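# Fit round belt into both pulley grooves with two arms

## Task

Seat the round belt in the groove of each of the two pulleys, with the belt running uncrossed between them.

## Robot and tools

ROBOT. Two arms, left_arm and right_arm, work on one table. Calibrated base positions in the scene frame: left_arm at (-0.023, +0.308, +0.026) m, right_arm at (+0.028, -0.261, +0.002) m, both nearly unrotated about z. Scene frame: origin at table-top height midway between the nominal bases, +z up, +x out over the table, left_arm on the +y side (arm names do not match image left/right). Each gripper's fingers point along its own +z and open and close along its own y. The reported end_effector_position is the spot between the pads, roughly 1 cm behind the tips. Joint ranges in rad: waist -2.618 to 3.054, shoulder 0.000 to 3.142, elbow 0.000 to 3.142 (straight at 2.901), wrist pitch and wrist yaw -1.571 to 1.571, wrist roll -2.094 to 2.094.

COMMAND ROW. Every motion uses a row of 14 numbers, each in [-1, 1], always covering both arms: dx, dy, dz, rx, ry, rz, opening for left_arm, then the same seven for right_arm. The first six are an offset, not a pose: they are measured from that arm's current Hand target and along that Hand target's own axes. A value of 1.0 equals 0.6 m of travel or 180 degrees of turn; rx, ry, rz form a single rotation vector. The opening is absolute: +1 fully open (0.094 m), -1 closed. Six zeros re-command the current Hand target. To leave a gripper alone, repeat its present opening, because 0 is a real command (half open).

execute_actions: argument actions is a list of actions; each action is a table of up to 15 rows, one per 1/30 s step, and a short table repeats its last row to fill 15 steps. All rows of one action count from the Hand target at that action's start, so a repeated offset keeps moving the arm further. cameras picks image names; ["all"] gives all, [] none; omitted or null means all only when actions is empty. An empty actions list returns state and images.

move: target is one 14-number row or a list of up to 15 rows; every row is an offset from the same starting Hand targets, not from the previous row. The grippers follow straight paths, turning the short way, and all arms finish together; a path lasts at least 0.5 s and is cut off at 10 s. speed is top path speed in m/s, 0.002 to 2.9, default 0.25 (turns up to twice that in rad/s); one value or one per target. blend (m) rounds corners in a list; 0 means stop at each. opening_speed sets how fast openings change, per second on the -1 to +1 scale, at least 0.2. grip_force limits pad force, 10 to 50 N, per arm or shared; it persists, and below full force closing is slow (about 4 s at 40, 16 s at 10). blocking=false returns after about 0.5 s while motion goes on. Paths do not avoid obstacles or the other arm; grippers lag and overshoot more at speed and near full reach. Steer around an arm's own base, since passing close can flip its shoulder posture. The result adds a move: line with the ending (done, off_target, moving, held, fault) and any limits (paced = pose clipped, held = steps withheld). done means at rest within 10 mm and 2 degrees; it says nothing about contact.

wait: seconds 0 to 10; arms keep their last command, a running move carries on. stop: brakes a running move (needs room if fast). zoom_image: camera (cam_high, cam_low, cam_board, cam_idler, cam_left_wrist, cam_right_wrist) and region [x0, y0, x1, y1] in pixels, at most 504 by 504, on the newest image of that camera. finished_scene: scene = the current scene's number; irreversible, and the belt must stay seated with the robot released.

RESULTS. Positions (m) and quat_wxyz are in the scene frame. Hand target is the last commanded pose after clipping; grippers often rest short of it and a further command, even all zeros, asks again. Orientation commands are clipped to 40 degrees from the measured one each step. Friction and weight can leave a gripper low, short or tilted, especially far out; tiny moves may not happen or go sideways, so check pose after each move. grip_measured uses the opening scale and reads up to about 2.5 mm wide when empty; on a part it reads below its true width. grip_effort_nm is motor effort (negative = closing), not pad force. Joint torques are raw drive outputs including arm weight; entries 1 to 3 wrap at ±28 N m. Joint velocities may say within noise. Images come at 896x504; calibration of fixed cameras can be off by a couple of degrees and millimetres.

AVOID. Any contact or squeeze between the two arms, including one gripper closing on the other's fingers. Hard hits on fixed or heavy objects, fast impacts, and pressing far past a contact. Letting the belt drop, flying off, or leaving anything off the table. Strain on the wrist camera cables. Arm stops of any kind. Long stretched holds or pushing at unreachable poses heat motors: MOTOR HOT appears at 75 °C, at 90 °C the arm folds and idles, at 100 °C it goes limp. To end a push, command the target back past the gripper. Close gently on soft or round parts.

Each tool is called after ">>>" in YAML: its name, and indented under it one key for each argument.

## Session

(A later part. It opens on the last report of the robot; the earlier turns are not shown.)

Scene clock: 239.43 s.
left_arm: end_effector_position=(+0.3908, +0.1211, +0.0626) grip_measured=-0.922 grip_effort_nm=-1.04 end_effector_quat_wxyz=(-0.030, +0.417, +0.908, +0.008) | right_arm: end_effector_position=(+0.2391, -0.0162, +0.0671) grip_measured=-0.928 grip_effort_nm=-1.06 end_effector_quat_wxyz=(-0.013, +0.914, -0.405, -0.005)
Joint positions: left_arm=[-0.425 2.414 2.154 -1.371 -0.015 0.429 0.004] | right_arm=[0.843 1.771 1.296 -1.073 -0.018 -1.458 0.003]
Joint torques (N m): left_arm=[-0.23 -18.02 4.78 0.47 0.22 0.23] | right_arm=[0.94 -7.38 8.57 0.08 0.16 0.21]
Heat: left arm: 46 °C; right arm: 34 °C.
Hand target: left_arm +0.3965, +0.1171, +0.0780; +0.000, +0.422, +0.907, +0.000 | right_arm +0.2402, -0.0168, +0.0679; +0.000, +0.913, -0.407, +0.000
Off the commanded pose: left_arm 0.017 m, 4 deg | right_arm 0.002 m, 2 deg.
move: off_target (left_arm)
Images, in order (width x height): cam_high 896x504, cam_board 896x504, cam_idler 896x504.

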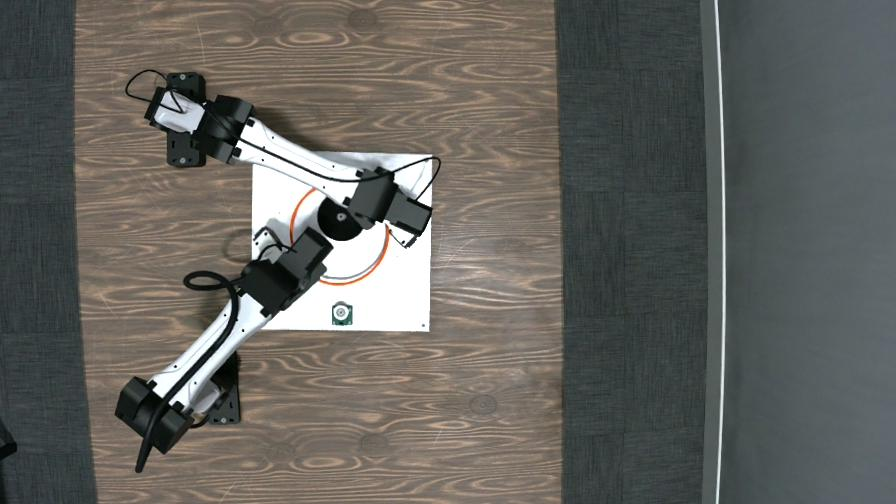

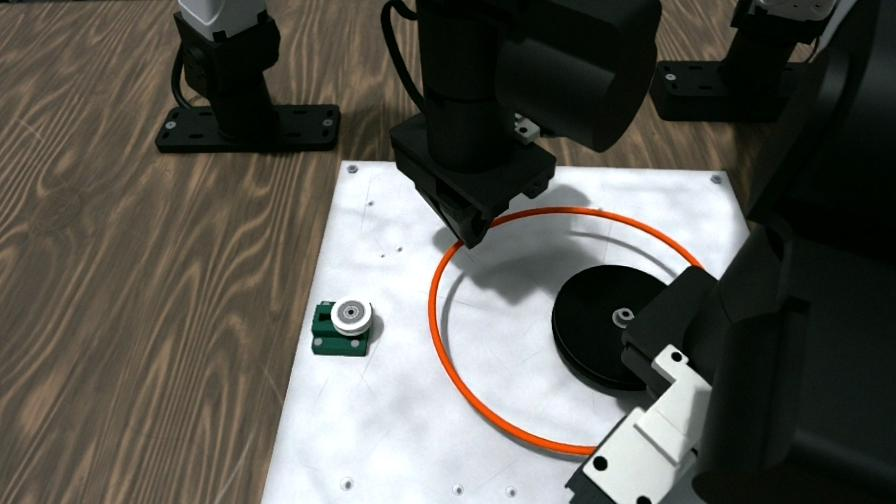

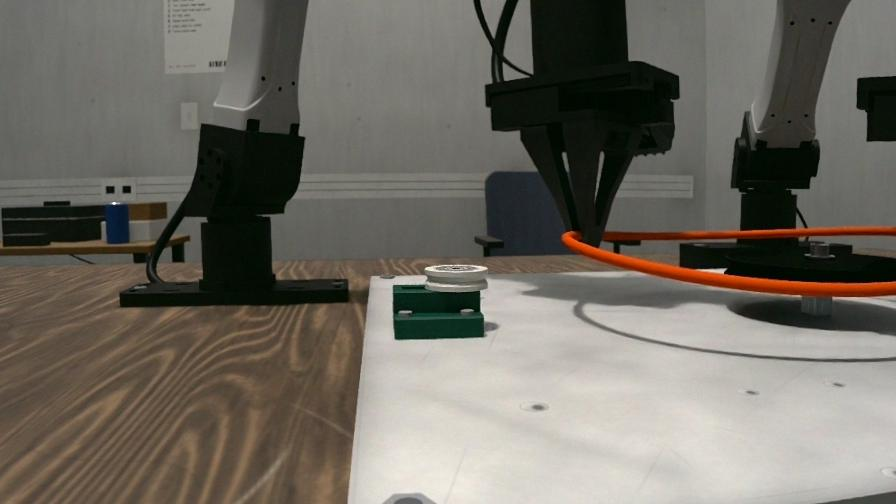

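>>> move:
  target:
    - [0, 0, 0.07, 0, 0, 0, -1, 0, 0, 0.0317, 0, 0, 0, -1]
  speed: 0.06
  cameras: ["cam_high", "cam_board", "cam_idler"]

>>> zoom_image:
  camera: "cam_idler"
  region: [640, 200, 896, 360]

Scene clock: 252.87 s.
left_arm: end_effector_position=(+0.3879, +0.1224, +0.0451) grip_measured=-0.922 grip_effort_nm=-1.04 end_effector_quat_wxyz=(-0.022, +0.417, +0.909, +0.008) | right_arm: end_effector_position=(+0.2381, -0.0173, +0.0583) grip_measured=-0.928 grip_effort_nm=-1.06 end_effector_quat_wxyz=(-0.004, +0.914, -0.405, -0.008)
Joint positions: left_arm=[-0.425 2.383 2.03 -1.262 -0.015 0.429 0.004] | right_arm=[0.843 1.792 1.285 -1.061 -0.018 -1.458 0.003]
Joint torques (N m): left_arm=[-0.06 -13.78 3.47 0.93 0.2 0.19] | right_arm=[0.95 -7.6 4.79 0.66 0.16 0.21]
Heat: left arm: 57 °C; right arm: 34 °C.
Hand target: left_arm +0.3965, +0.1171, +0.0359; +0.000, +0.422, +0.907, +0.000 | right_arm +0.2402, -0.0168, +0.0488; +0.000, +0.913, -0.407, +0.000
Off the commanded pose: left_arm 0.014 m, 3 deg | right_arm 0.010 m, 1 deg.
move: off_target (left_arm)
Images, in order (width x height): cam_high 896x504, cam_board 896x504, cam_idler 896x504.

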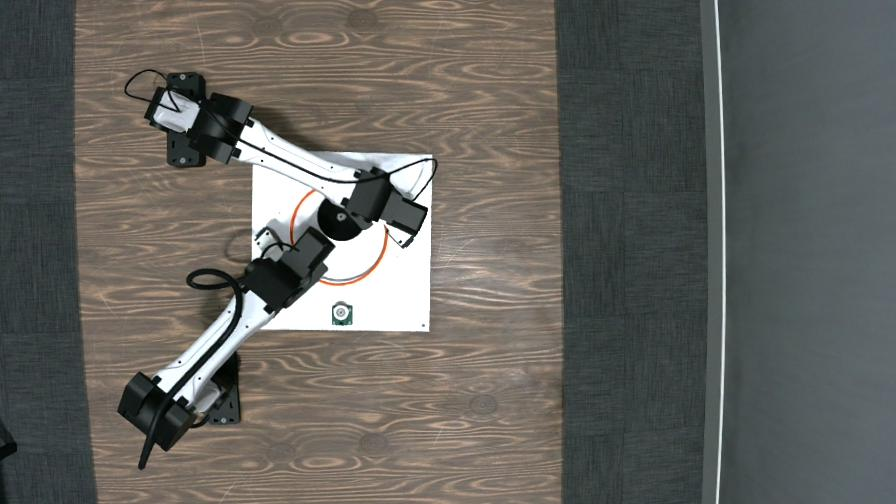

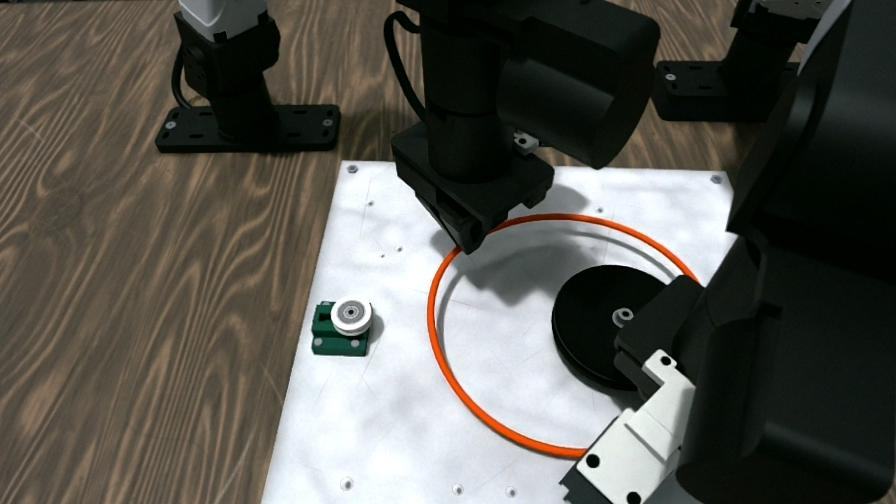

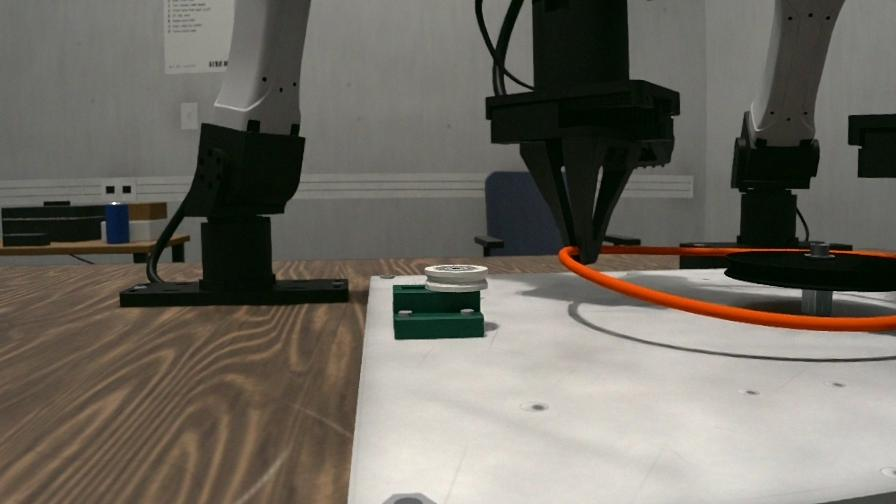

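Scaled by 1.969 from the camera's 896x504 image, which has a finer 1280x720 frame.

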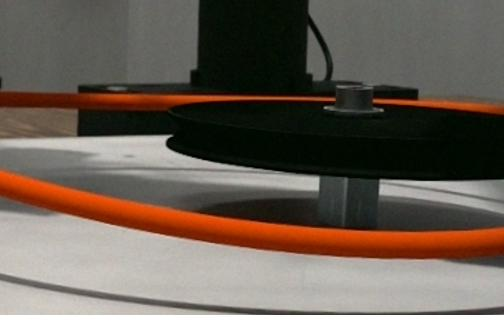

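>>> move:
  target:
    - [0, 0, 0, 0, 0, 0, -1, 0, 0, 0.0147, 0, 0, 0, -1]
  speed: 0.06
  cameras: ["cam_idler"]

>>> zoom_image:
  camera: "cam_idler"
  region: [640, 200, 896, 360]

Scene clock: 265.13 s.
left_arm: end_effector_position=(+0.3879, +0.1224, +0.0451) grip_measured=-0.922 grip_effort_nm=-1.04 end_effector_quat_wxyz=(-0.022, +0.417, +0.909, +0.008) | right_arm: end_effector_position=(+0.2383, -0.0170, +0.0495) grip_measured=-0.928 grip_effort_nm=-1.06 end_effector_quat_wxyz=(-0.004, +0.914, -0.405, -0.008)
Joint positions: left_arm=[-0.425 2.383 2.03 -1.262 -0.015 0.429 0.004] | right_arm=[0.843 1.802 1.262 -1.027 -0.018 -1.458 0.003]
Joint torques (N m): left_arm=[-0.24 -13.68 3.49 0.98 0.19 0.19] | right_arm=[0.95 -7.64 4.74 0.66 0.16 0.21]
Heat: left arm: 56 °C; right arm: 33 °C.
Hand target: left_arm +0.3965, +0.1171, +0.0359; +0.000, +0.422, +0.907, +0.000 | right_arm +0.2402, -0.0168, +0.0401; +0.000, +0.913, -0.407, +0.000
Off the commanded pose: left_arm 0.014 m, 3 deg | right_arm 0.010 m, 1 deg.
move: off_target (left_arm)
Images, in order (width x height): cam_idler 896x504.

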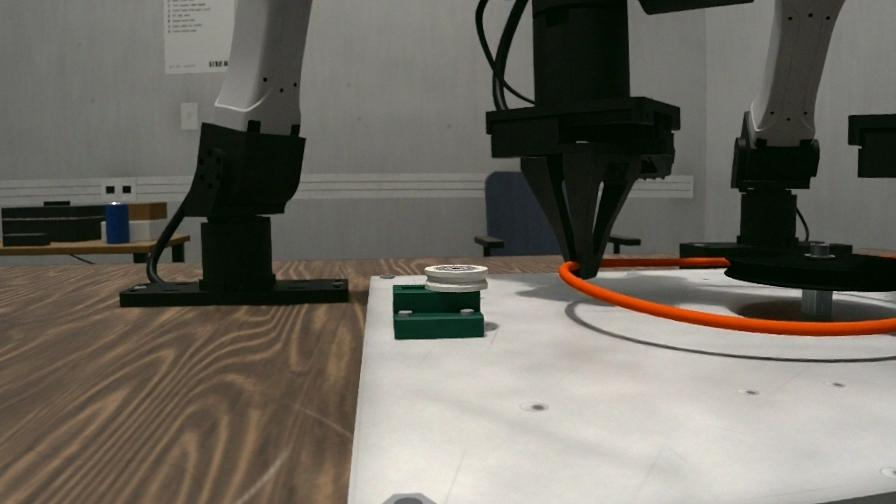

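Scaled by 1.969 from the camera's 896x504 image, which has a finer 1280x720 frame.

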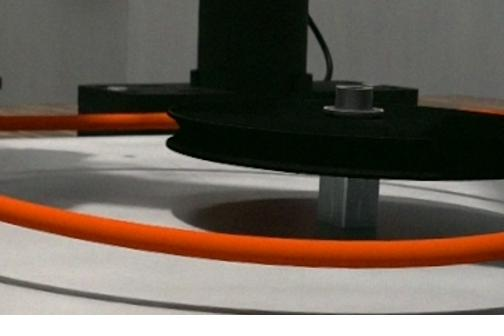

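>>> move:
  target:
    - [-0.0179, -0.015, -0.0153, 0, 0, 0, -1, 0.0186, 0.0167, -0.0157, 0, 0, 0, -1]
  speed: 0.04
  cameras: ["cam_idler", "cam_board", "cam_high"]

>>> zoom_image:
  camera: "cam_idler"
  region: [640, 200, 896, 360]

>>> zoom_image:
  camera: "cam_high"
  region: [270, 160, 420, 300]

>>> zoom_image:
  camera: "cam_board"
  region: [500, 180, 750, 430]

Scene clock: 279.17 s.
left_arm: end_effector_position=(+0.3884, +0.1115, +0.0492) grip_measured=-0.922 grip_effort_nm=-1.04 end_effector_quat_wxyz=(-0.013, +0.427, +0.904, +0.008) | right_arm: end_effector_position=(+0.2378, -0.0268, +0.0439) grip_measured=-0.928 grip_effort_nm=-1.06 end_effector_quat_wxyz=(+0.007, +0.910, -0.414, -0.012)
Joint positions: left_arm=[-0.446 2.383 2.047 -1.26 -0.015 0.429 0.004] | right_arm=[0.824 1.802 1.238 -1.027 -0.018 -1.458 0.003]
Joint torques (N m): left_arm=[-0.59 -11.99 8.17 0.51 0.2 -0.03] | right_arm=[0.12 -12.57 4.62 0.32 0.12 -0.13]
Heat: left arm: 55 °C; right arm: 33 °C.
Hand target: left_arm +0.3966, +0.1031, +0.0452; +0.000, +0.422, +0.907, +0.000 | right_arm +0.2402, -0.0319, +0.0494; +0.000, +0.913, -0.407, +0.000
Off the commanded pose: left_arm 0.012 m, 2 deg | right_arm 0.008 m, 2 deg.
move: off_target (left_arm)
Images, in order (width x height): cam_high 896x504, cam_board 896x504, cam_idler 896x504.

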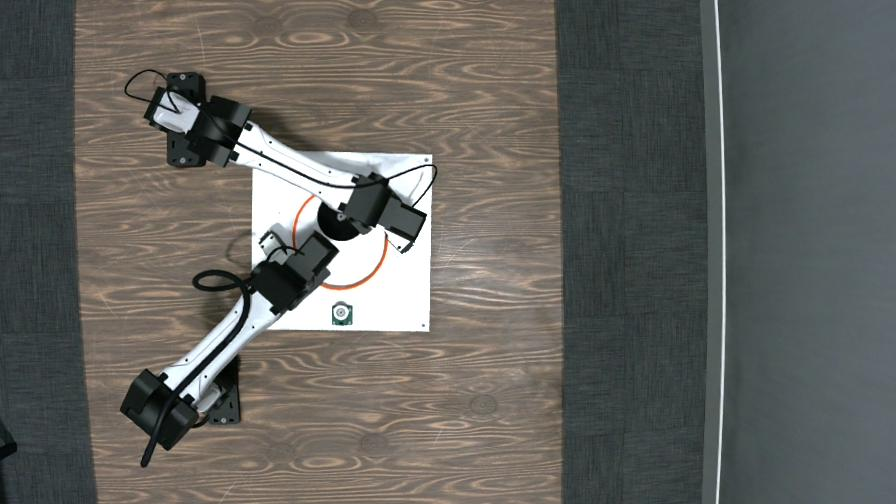

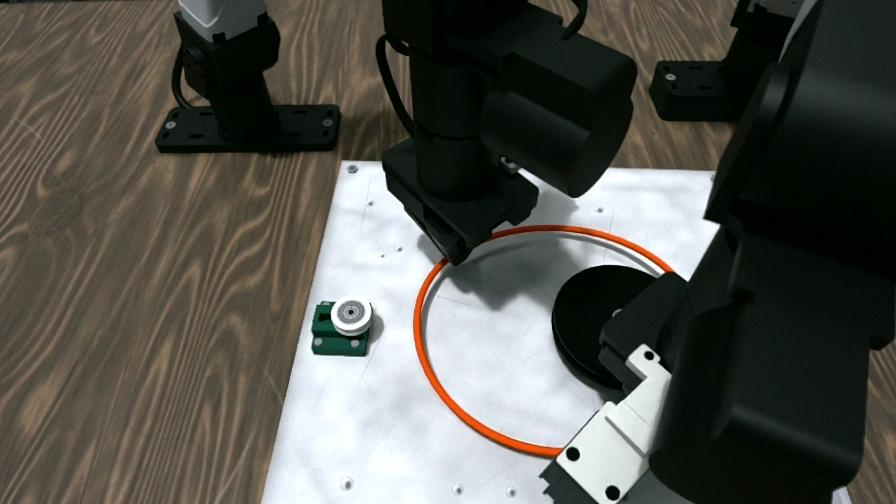

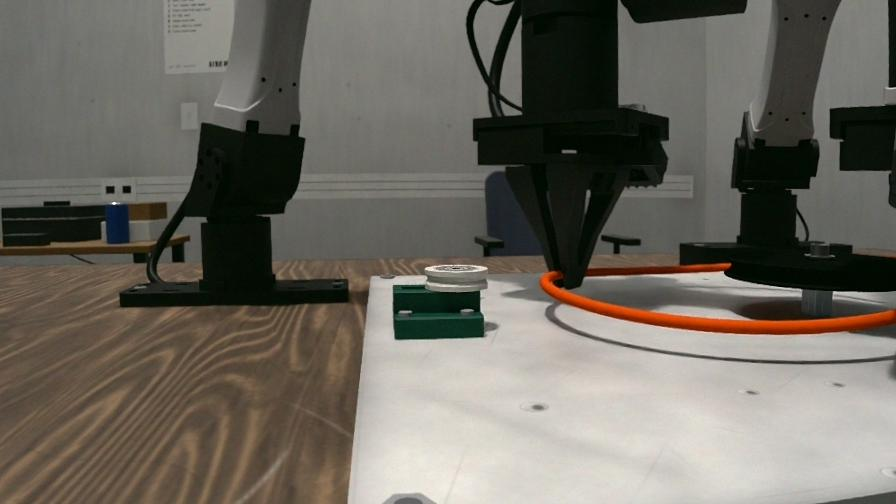

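Scaled by 1.969 from the camera's 896x504 image, which has a finer 1280x720 frame.

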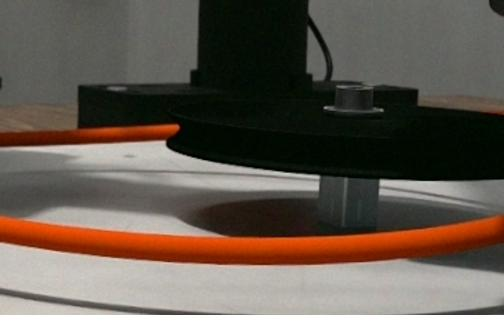

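Scaled by 3.360 from the camera's 896x504 image, which has a finer 1280x720 frame.

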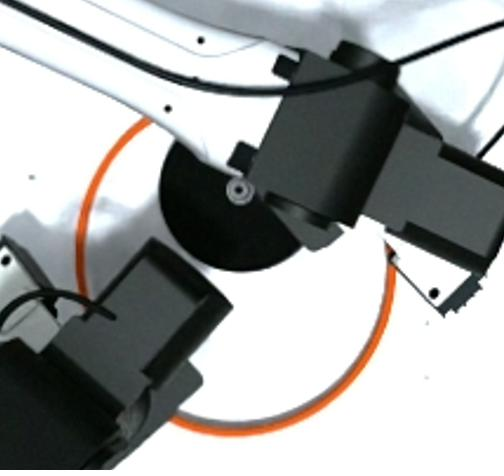

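Scaled by 2.016 from the camera's 896x504 image, which has a finer 1280x720 frame.

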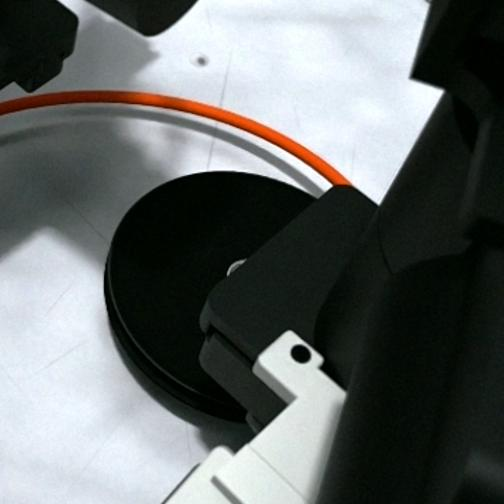

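>>> move:
  target:
    - [-0.0064, -0.0054, 0, 0, 0, 0, -1, 0.0111, 0.01, -0.01, 0, 0, 0, -1]
  speed: 0.04
  cameras: ["cam_idler", "cam_board", "cam_high", "cam_left_wrist"]

>>> zoom_image:
  camera: "cam_idler"
  region: [640, 200, 896, 360]

>>> zoom_image:
  camera: "cam_high"
  region: [270, 160, 420, 300]

Scene clock: 294.87 s.
left_arm: end_effector_position=(+0.3914, +0.1065, +0.0536) grip_measured=-0.922 grip_effort_nm=-1.04 end_effector_quat_wxyz=(-0.004, +0.430, +0.903, +0.008) | right_arm: end_effector_position=(+0.2411, -0.0318, +0.0506) grip_measured=-0.928 grip_effort_nm=-1.06 end_effector_quat_wxyz=(-0.003, +0.910, -0.414, -0.009)
Joint positions: left_arm=[-0.453 2.383 2.065 -1.26 -0.015 0.429 0.004] | right_arm=[0.805 1.77 1.227 -1.027 -0.018 -1.477 0.003]
Joint torques (N m): left_arm=[-0.64 -10.97 8.4 0.5 0.2 -0.11] | right_arm=[0.06 -12.15 4.64 0.18 0.16 -0.14]
Heat: left arm: 53 °C; right arm: 35 °C.
Hand target: left_arm +0.3967, +0.0981, +0.0452; +0.000, +0.422, +0.907, +0.000 | right_arm +0.2402, -0.0408, +0.0554; +0.000, +0.913, -0.407, +0.000
Off the commanded pose: left_arm 0.013 m, 1 deg | right_arm 0.010 m, 1 deg.
move: off_target (left_arm)
camera_calibration:
cam_left_wrist: T_world_to_cam=[[-0.739084, -0.672431, 0.0398904, 0.349907], [-0.554622, 0.641068, 0.530495, 0.161133], [-0.382294, 0.369957, -0.846749, 0.252981], [0, 0, 0, 1]] pos_world=[0.444692, 0.0383986, 0.114773]
Images, in order (width x height): cam_high 896x504, cam_board 896x504, cam_idler 896x504, cam_left_wrist 896x504.

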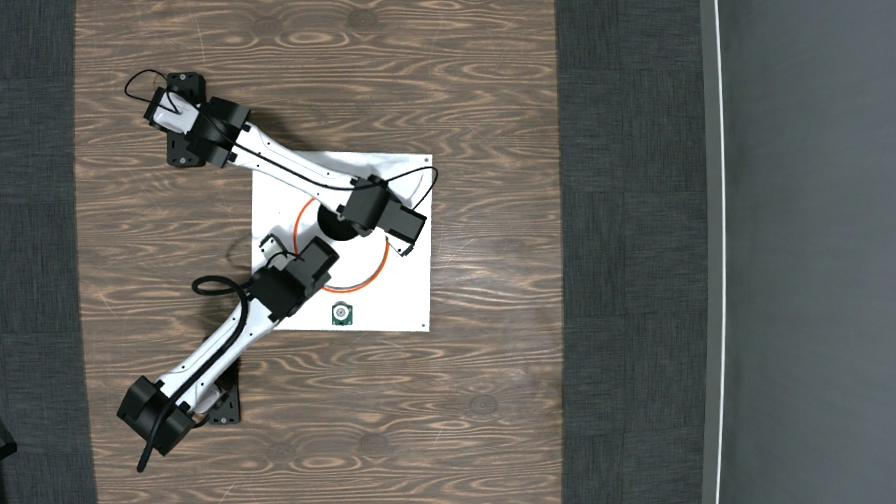

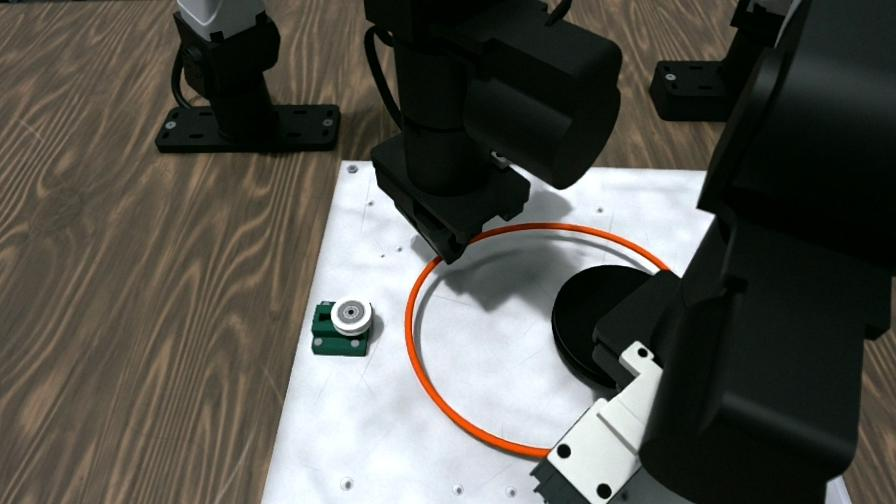

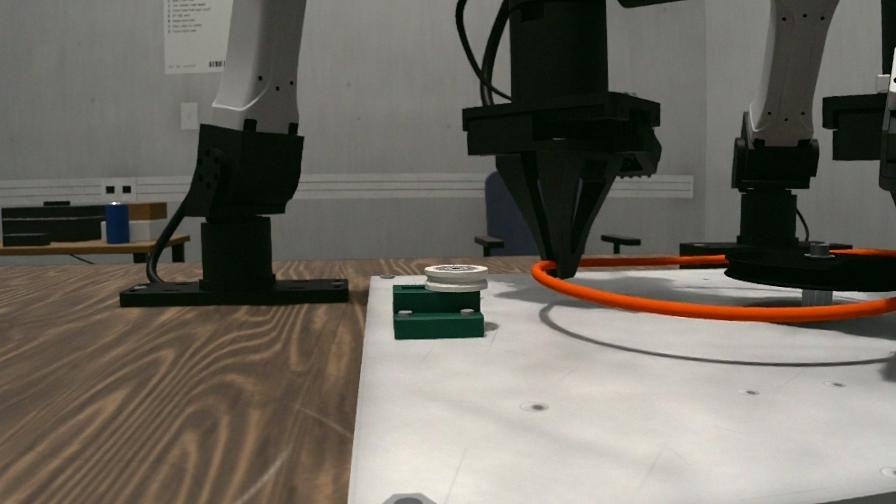

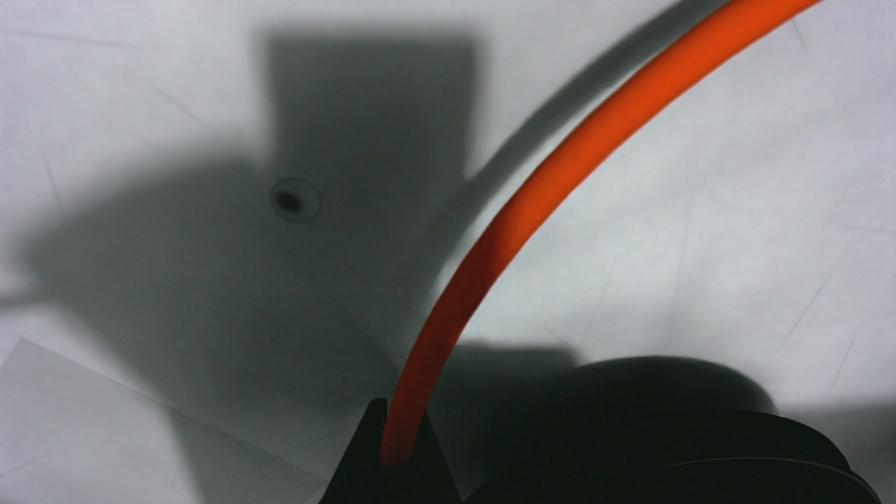

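Scaled by 1.969 from the camera's 896x504 image, which has a finer 1280x720 frame.

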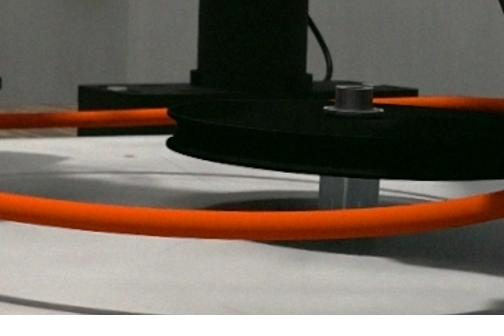

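Scaled by 3.360 from the camera's 896x504 image, which has a finer 1280x720 frame.

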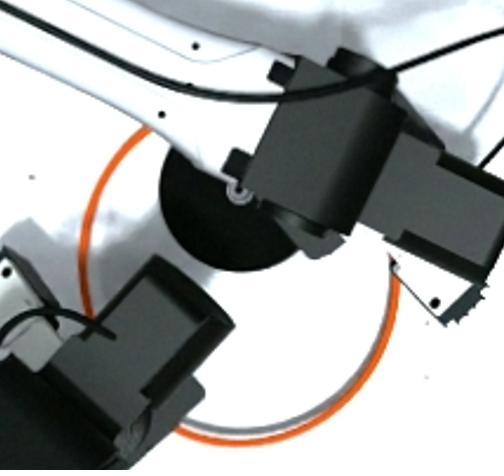

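>>> move:
  target:
    - [0.0102, 0.0086, 0.0067, 0, 0, 0, -1, -0.0099, -0.0089, 0.0033, 0, 0, 0, -1]
    - [0.0102, 0.0086, 0.02, 0, 0, 0, -1, -0.0099, -0.0089, 0.0033, 0, 0, 0, -1]
  speed: 0.04
  cameras: ["cam_idler", "cam_high"]

>>> zoom_image:
  camera: "cam_idler"
  region: [640, 200, 896, 360]

>>> zoom_image:
  camera: "cam_high"
  region: [270, 160, 420, 300]

Scene clock: 318.40 s.
left_arm: end_effector_position=(+0.3949, +0.1066, +0.0477) grip_measured=-0.922 grip_effort_nm=-1.04 end_effector_quat_wxyz=(+0.004, +0.428, +0.904, +0.008) | right_arm: end_effector_position=(+0.2411, -0.0318, +0.0506) grip_measured=-0.928 grip_effort_nm=-1.06 end_effector_quat_wxyz=(-0.003, +0.910, -0.414, -0.009)
Joint positions: left_arm=[-0.45 2.383 2.042 -1.222 -0.015 0.429 0.004] | right_arm=[0.805 1.77 1.227 -1.027 -0.018 -1.477 0.003]
Joint torques (N m): left_arm=[-0.09 -11.85 4.92 0.67 0.2 0.02] | right_arm=[1.26 -9.94 6.28 0.22 0.16 0.05]
Heat: left arm: 51 °C; right arm: 39 °C.
Hand target: left_arm +0.3966, +0.1062, +0.0331; +0.000, +0.422, +0.907, +0.000 | right_arm +0.2402, -0.0328, +0.0535; +0.000, +0.913, -0.407, +0.000
Off the commanded pose: left_arm 0.015 m, 1 deg | right_arm 0.003 m, 1 deg.
move: off_target (left_arm)
Images, in order (width x height): cam_high 896x504, cam_idler 896x504.

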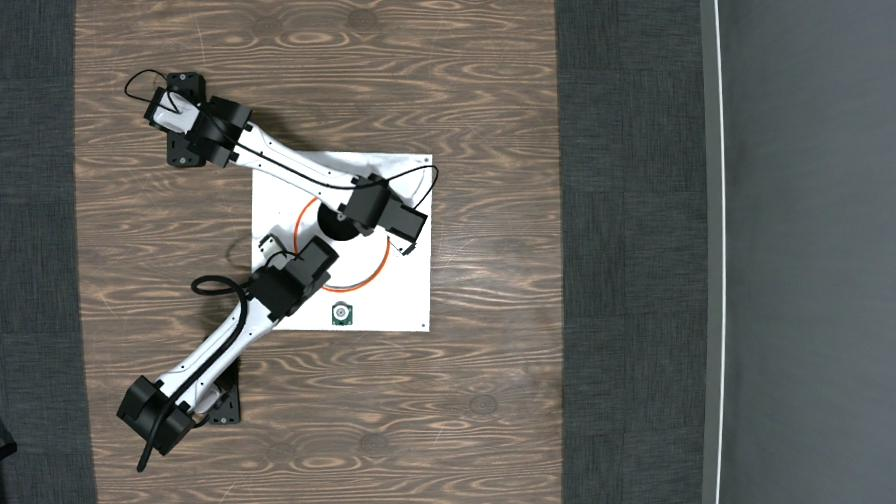

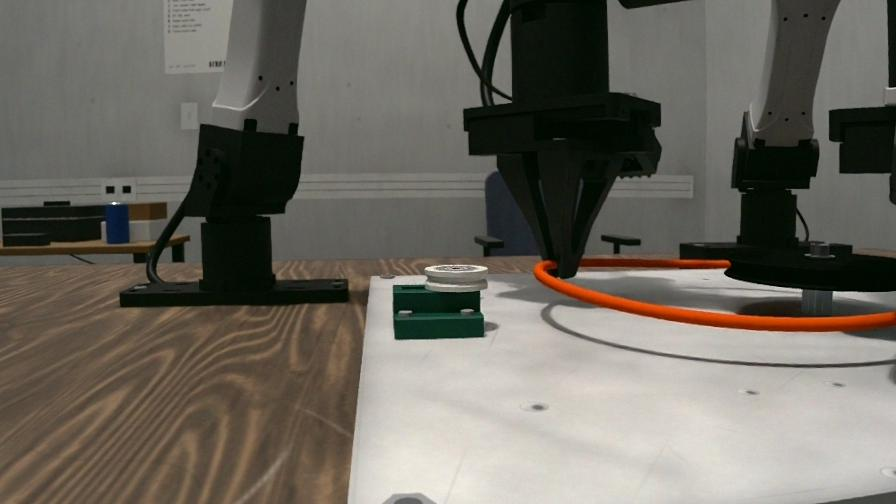

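Scaled by 1.969 from the camera's 896x504 image, which has a finer 1280x720 frame.

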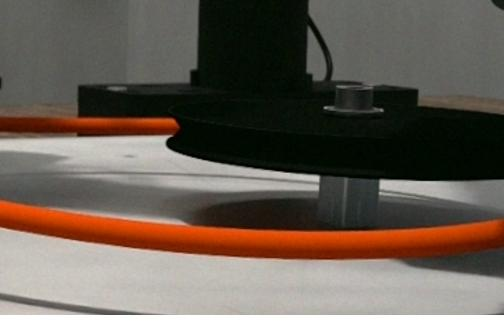

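Scaled by 3.360 from the camera's 896x504 image, which has a finer 1280x720 frame.

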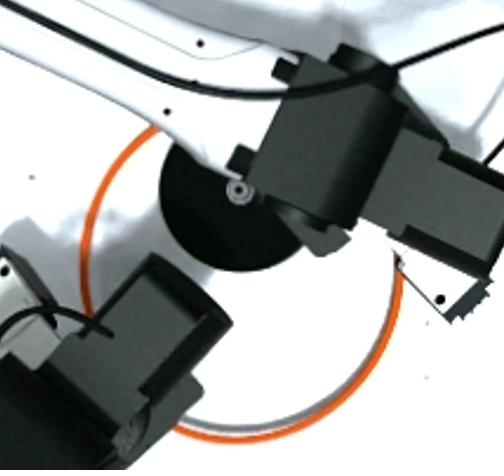

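>>> move:
  target:
    - [0, 0, 0, 0, 0, 0, -1, 0.021, 0.019, 0, 0, 0, 0, -1]
  speed: 0.04
  cameras: ["cam_idler", "cam_high"]

>>> zoom_image:
  camera: "cam_idler"
  region: [640, 200, 896, 360]

>>> zoom_image:
  camera: "cam_high"
  region: [270, 160, 420, 300]

Scene clock: 332.03 s.
left_arm: end_effector_position=(+0.3949, +0.1066, +0.0477) grip_measured=-0.922 grip_effort_nm=-1.04 end_effector_quat_wxyz=(+0.004, +0.428, +0.904, +0.008) | right_arm: end_effector_position=(+0.2396, -0.0431, +0.0493) grip_measured=-0.928 grip_effort_nm=-1.06 end_effector_quat_wxyz=(+0.001, +0.910, -0.415, -0.010)
Joint positions: left_arm=[-0.45 2.383 2.042 -1.222 -0.015 0.429 0.004] | right_arm=[0.783 1.747 1.194 -1.027 -0.018 -1.497 0.003]
Joint torques (N m): left_arm=[0.06 -11.81 5 0.67 0.27 -0.04] | right_arm=[-0.02 -11.75 4.57 0.28 0.2 -0.14]
Heat: left arm: 51 °C; right arm: 39 °C.
Hand target: left_arm +0.3966, +0.1062, +0.0331; +0.000, +0.422, +0.907, +0.000 | right_arm +0.2402, -0.0498, +0.0535; +0.000, +0.913, -0.407, +0.000
Off the commanded pose: left_arm 0.015 m, 1 deg | right_arm 0.008 m, 2 deg.
move: off_target (left_arm)
Images, in order (width x height): cam_high 896x504, cam_idler 896x504.

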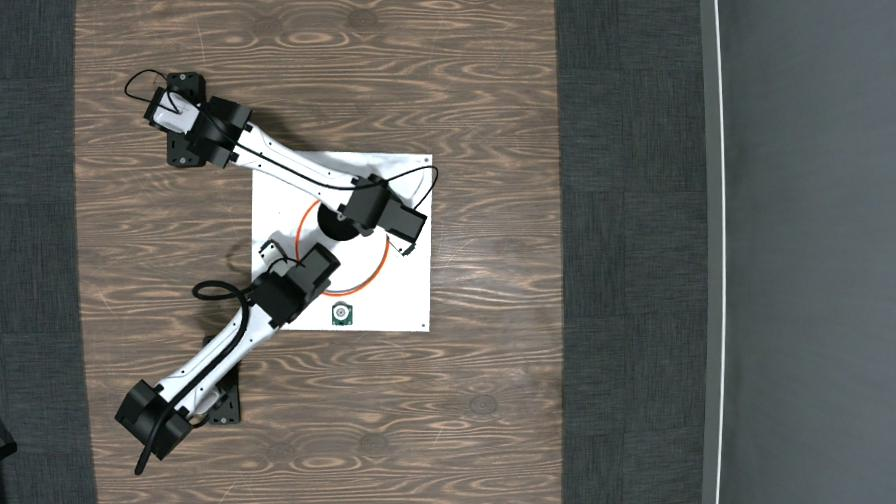

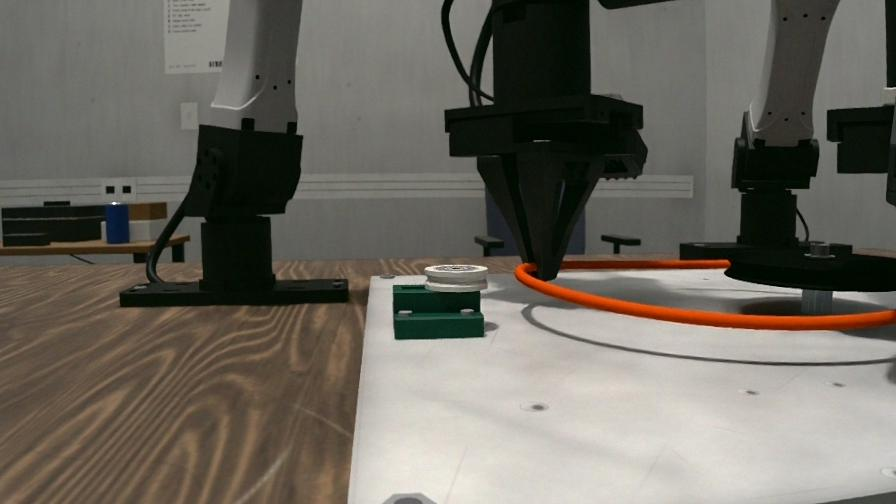

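Scaled by 1.969 from the camera's 896x504 image, which has a finer 1280x720 frame.

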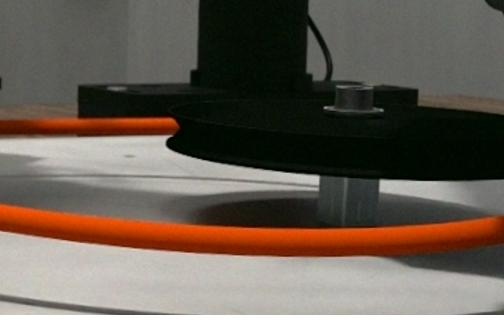

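Scaled by 3.360 from the camera's 896x504 image, which has a finer 1280x720 frame.

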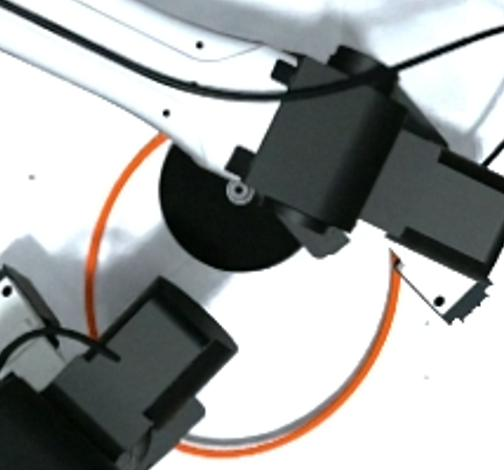

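>>> move:
  target:
    - [0, 0, 0, 0, 0, 0, -1, 0.026, 0.001, 0.003, 0, 0, 0.0667, -1]
  speed: 0.04
  cameras: ["cam_idler", "cam_high", "cam_board"]

>>> zoom_image:
  camera: "cam_idler"
  region: [640, 200, 896, 360]

>>> zoom_image:
  camera: "cam_high"
  region: [270, 160, 420, 300]

Scene clock: 348.90 s.
left_arm: end_effector_position=(+0.3945, +0.1058, +0.0477) grip_measured=-0.922 grip_effort_nm=-1.04 end_effector_quat_wxyz=(+0.004, +0.428, +0.904, +0.005) | right_arm: end_effector_position=(+0.2487, -0.0553, +0.0478) grip_measured=-0.928 grip_effort_nm=-1.06 end_effector_quat_wxyz=(+0.005, +0.873, -0.488, -0.011)
Joint positions: left_arm=[-0.45 2.383 2.042 -1.222 -0.011 0.429 0.004] | right_arm=[0.733 1.747 1.188 -1.027 -0.018 -1.383 0.003]
Joint torques (N m): left_arm=[0.16 -11.79 4.79 0.64 0.16 0.02] | right_arm=[-0.2 -11.92 4.27 0.36 0.16 0.24]
Heat: left arm: 51 °C; right arm: 40 °C.
Hand target: left_arm +0.3966, +0.1062, +0.0331; +0.000, +0.422, +0.907, +0.000 | right_arm +0.2502, -0.0618, +0.0517; +0.000, +0.866, -0.500, +0.000
Off the commanded pose: left_arm 0.015 m, 1 deg | right_arm 0.008 m, 2 deg.
move: off_target (left_arm)
Images, in order (width x height): cam_high 896x504, cam_board 896x504, cam_idler 896x504.

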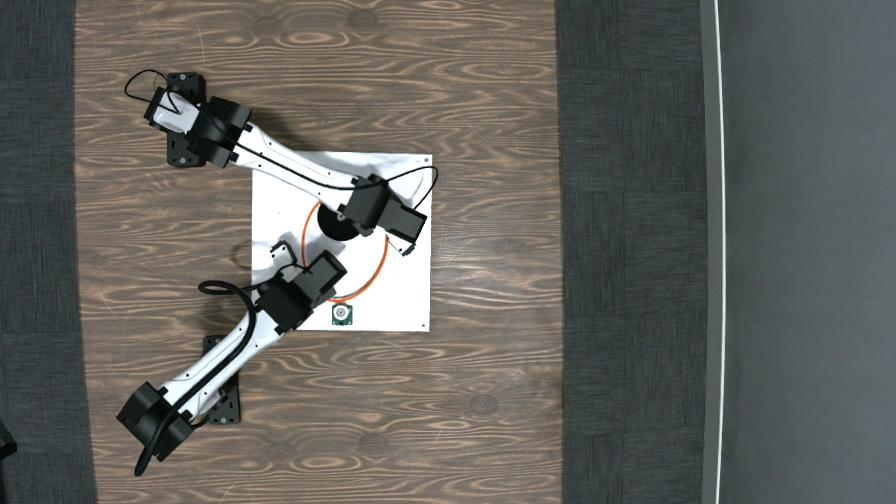

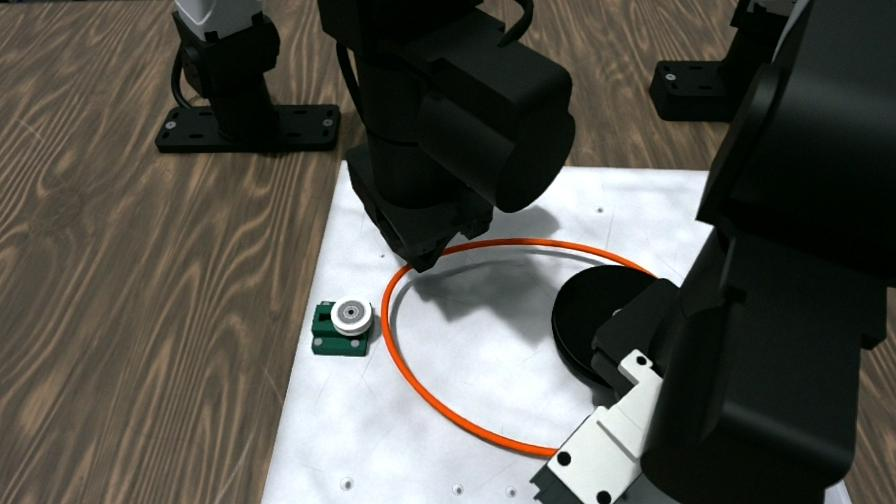

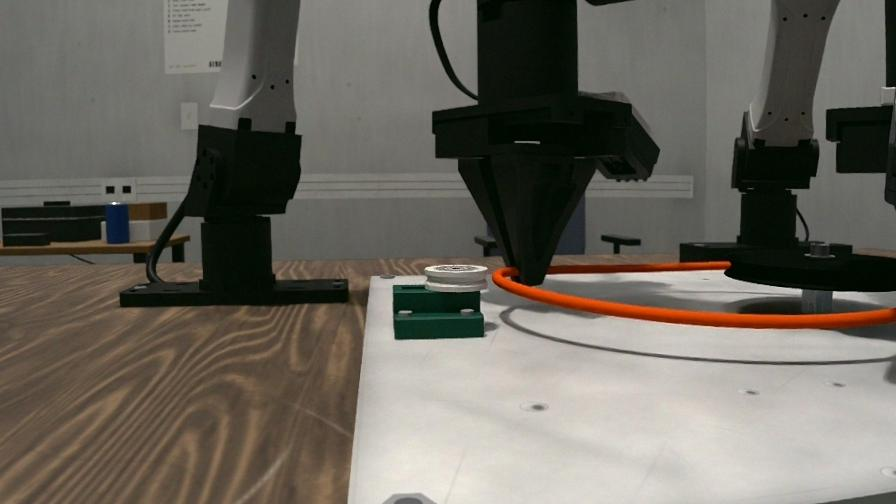

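Scaled by 1.969 from the camera's 896x504 image, which has a finer 1280x720 frame.

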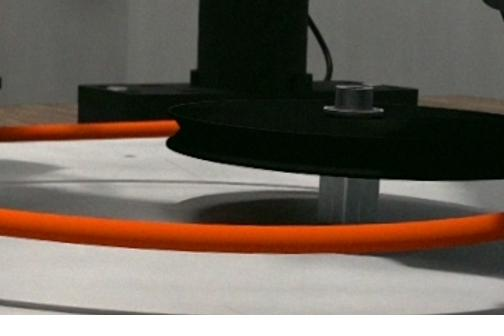

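Scaled by 3.360 from the camera's 896x504 image, which has a finer 1280x720 frame.

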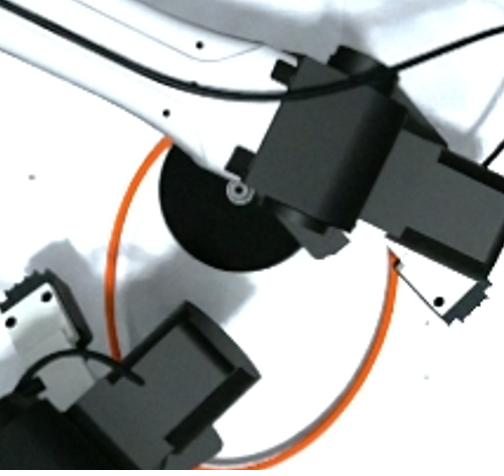

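>>> move:
  target:
    - [0, 0, -0.0243, 0, 0, 0, -0.5, 0, 0, 0, 0, 0, 0, -1]
    - [0, 0, -0.1743, 0, 0, 0, -0.5, 0, 0, 0, 0, 0, 0, -1]
    - [0.4462, -0.039, -0.29, 0, 0, -0.278, -0.5, 0, 0, 0, 0, 0, 0, -1]
  speed: [0.03, 0.1, 0.3]
  blend: [0, 0.02, 0]
  cameras: ["cam_idler", "cam_high", "cam_board"]

>>> zoom_image:
  camera: "cam_idler"
  region: [640, 200, 896, 360]

>>> zoom_image:
  camera: "cam_high"
  region: [270, 160, 420, 300]

>>> zoom_image:
  camera: "cam_board"
  region: [500, 180, 750, 430]

Scene clock: 364.93 s.
left_arm: end_effector_position=(+0.2170, +0.2952, +0.2088) grip_measured=-0.502 grip_effort_nm=0.10 end_effector_quat_wxyz=(+0.015, +0.014, +1.000, +0.002) | right_arm: end_effector_position=(+0.2487, -0.0553, +0.0478) grip_measured=-0.928 grip_effort_nm=-1.06 end_effector_quat_wxyz=(+0.005, +0.870, -0.492, -0.011)
Joint positions: left_arm=[-0.054 1.446 1.426 -1.521 -0.006 -0.032 0.023] | right_arm=[0.733 1.747 1.188 -1.027 -0.018 -1.373 0.003]
Joint torques (N m): left_arm=[0.05 -6.48 4.7 0.11 0.16 -0.18] | right_arm=[-0.2 -11.93 4.27 0.36 0.17 0.22]
Heat: left arm: 52 °C; right arm: 40 °C.
Hand target: left_arm +0.2063, +0.2959, +0.2071; +0.000, -0.001, +1.000, +0.000 | right_arm +0.2502, -0.0618, +0.0517; +0.000, +0.866, -0.500, +0.000
Off the commanded pose: left_arm 0.011 m, 2 deg | right_arm 0.008 m, 2 deg.
move: off_target (left_arm)
Images, in order (width x height): cam_high 896x504, cam_board 896x504, cam_idler 896x504.

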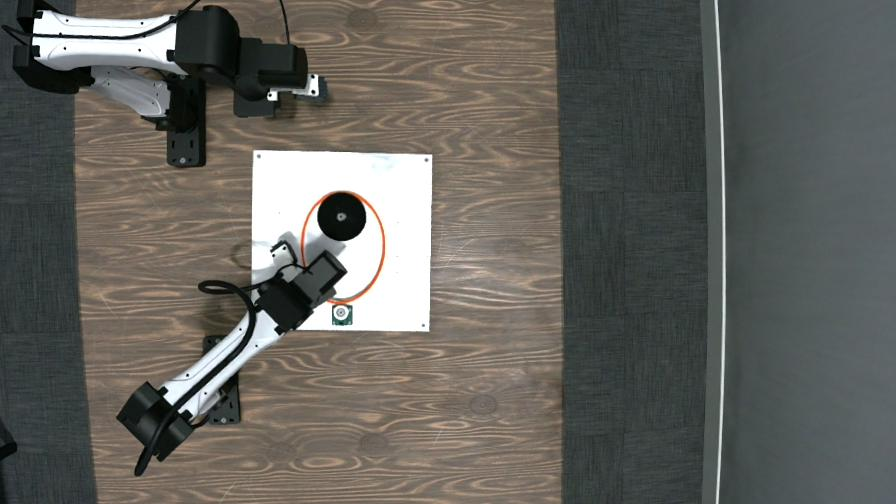

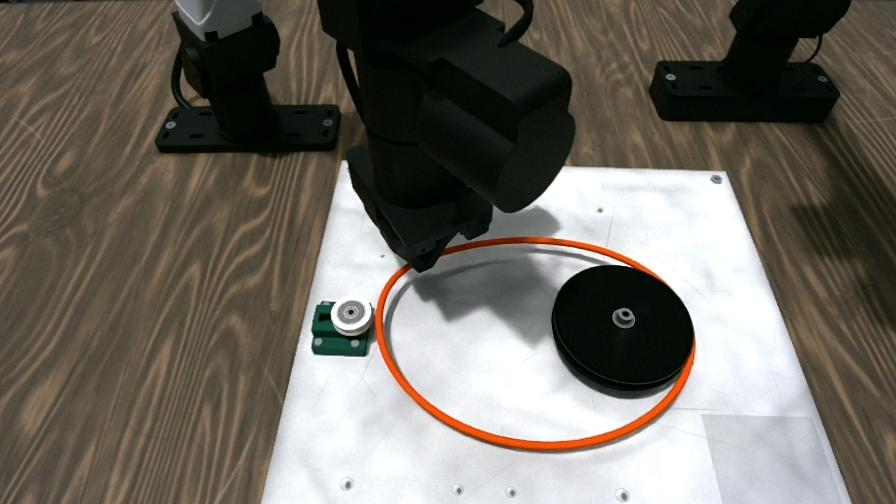

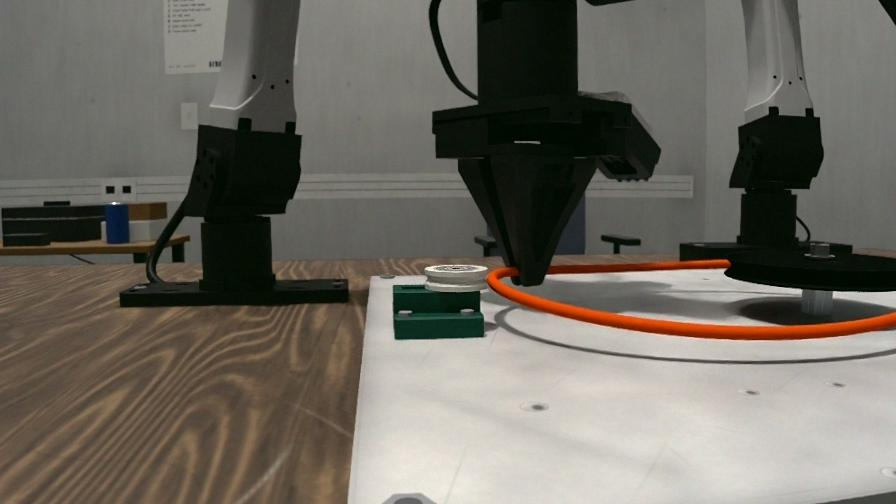

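Scaled by 1.969 from the camera's 896x504 image, which has a finer 1280x720 frame.

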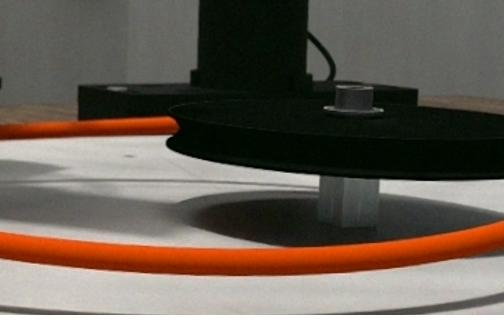

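Scaled by 3.360 from the camera's 896x504 image, which has a finer 1280x720 frame.

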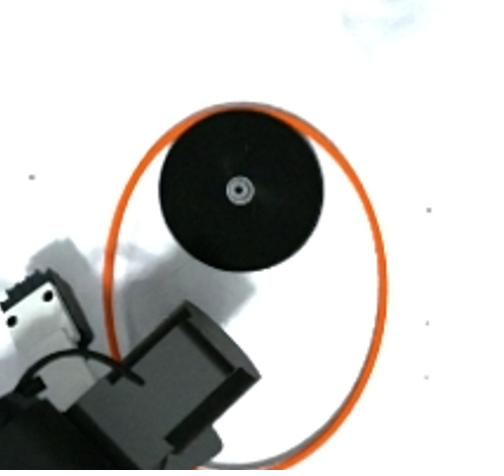

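Scaled by 2.016 from the camera's 896x504 image, which has a finer 1280x720 frame.

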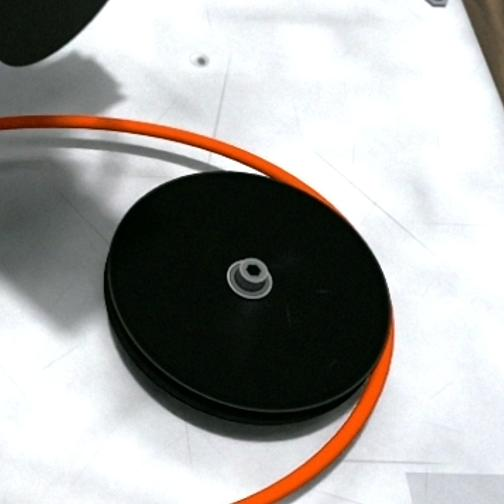

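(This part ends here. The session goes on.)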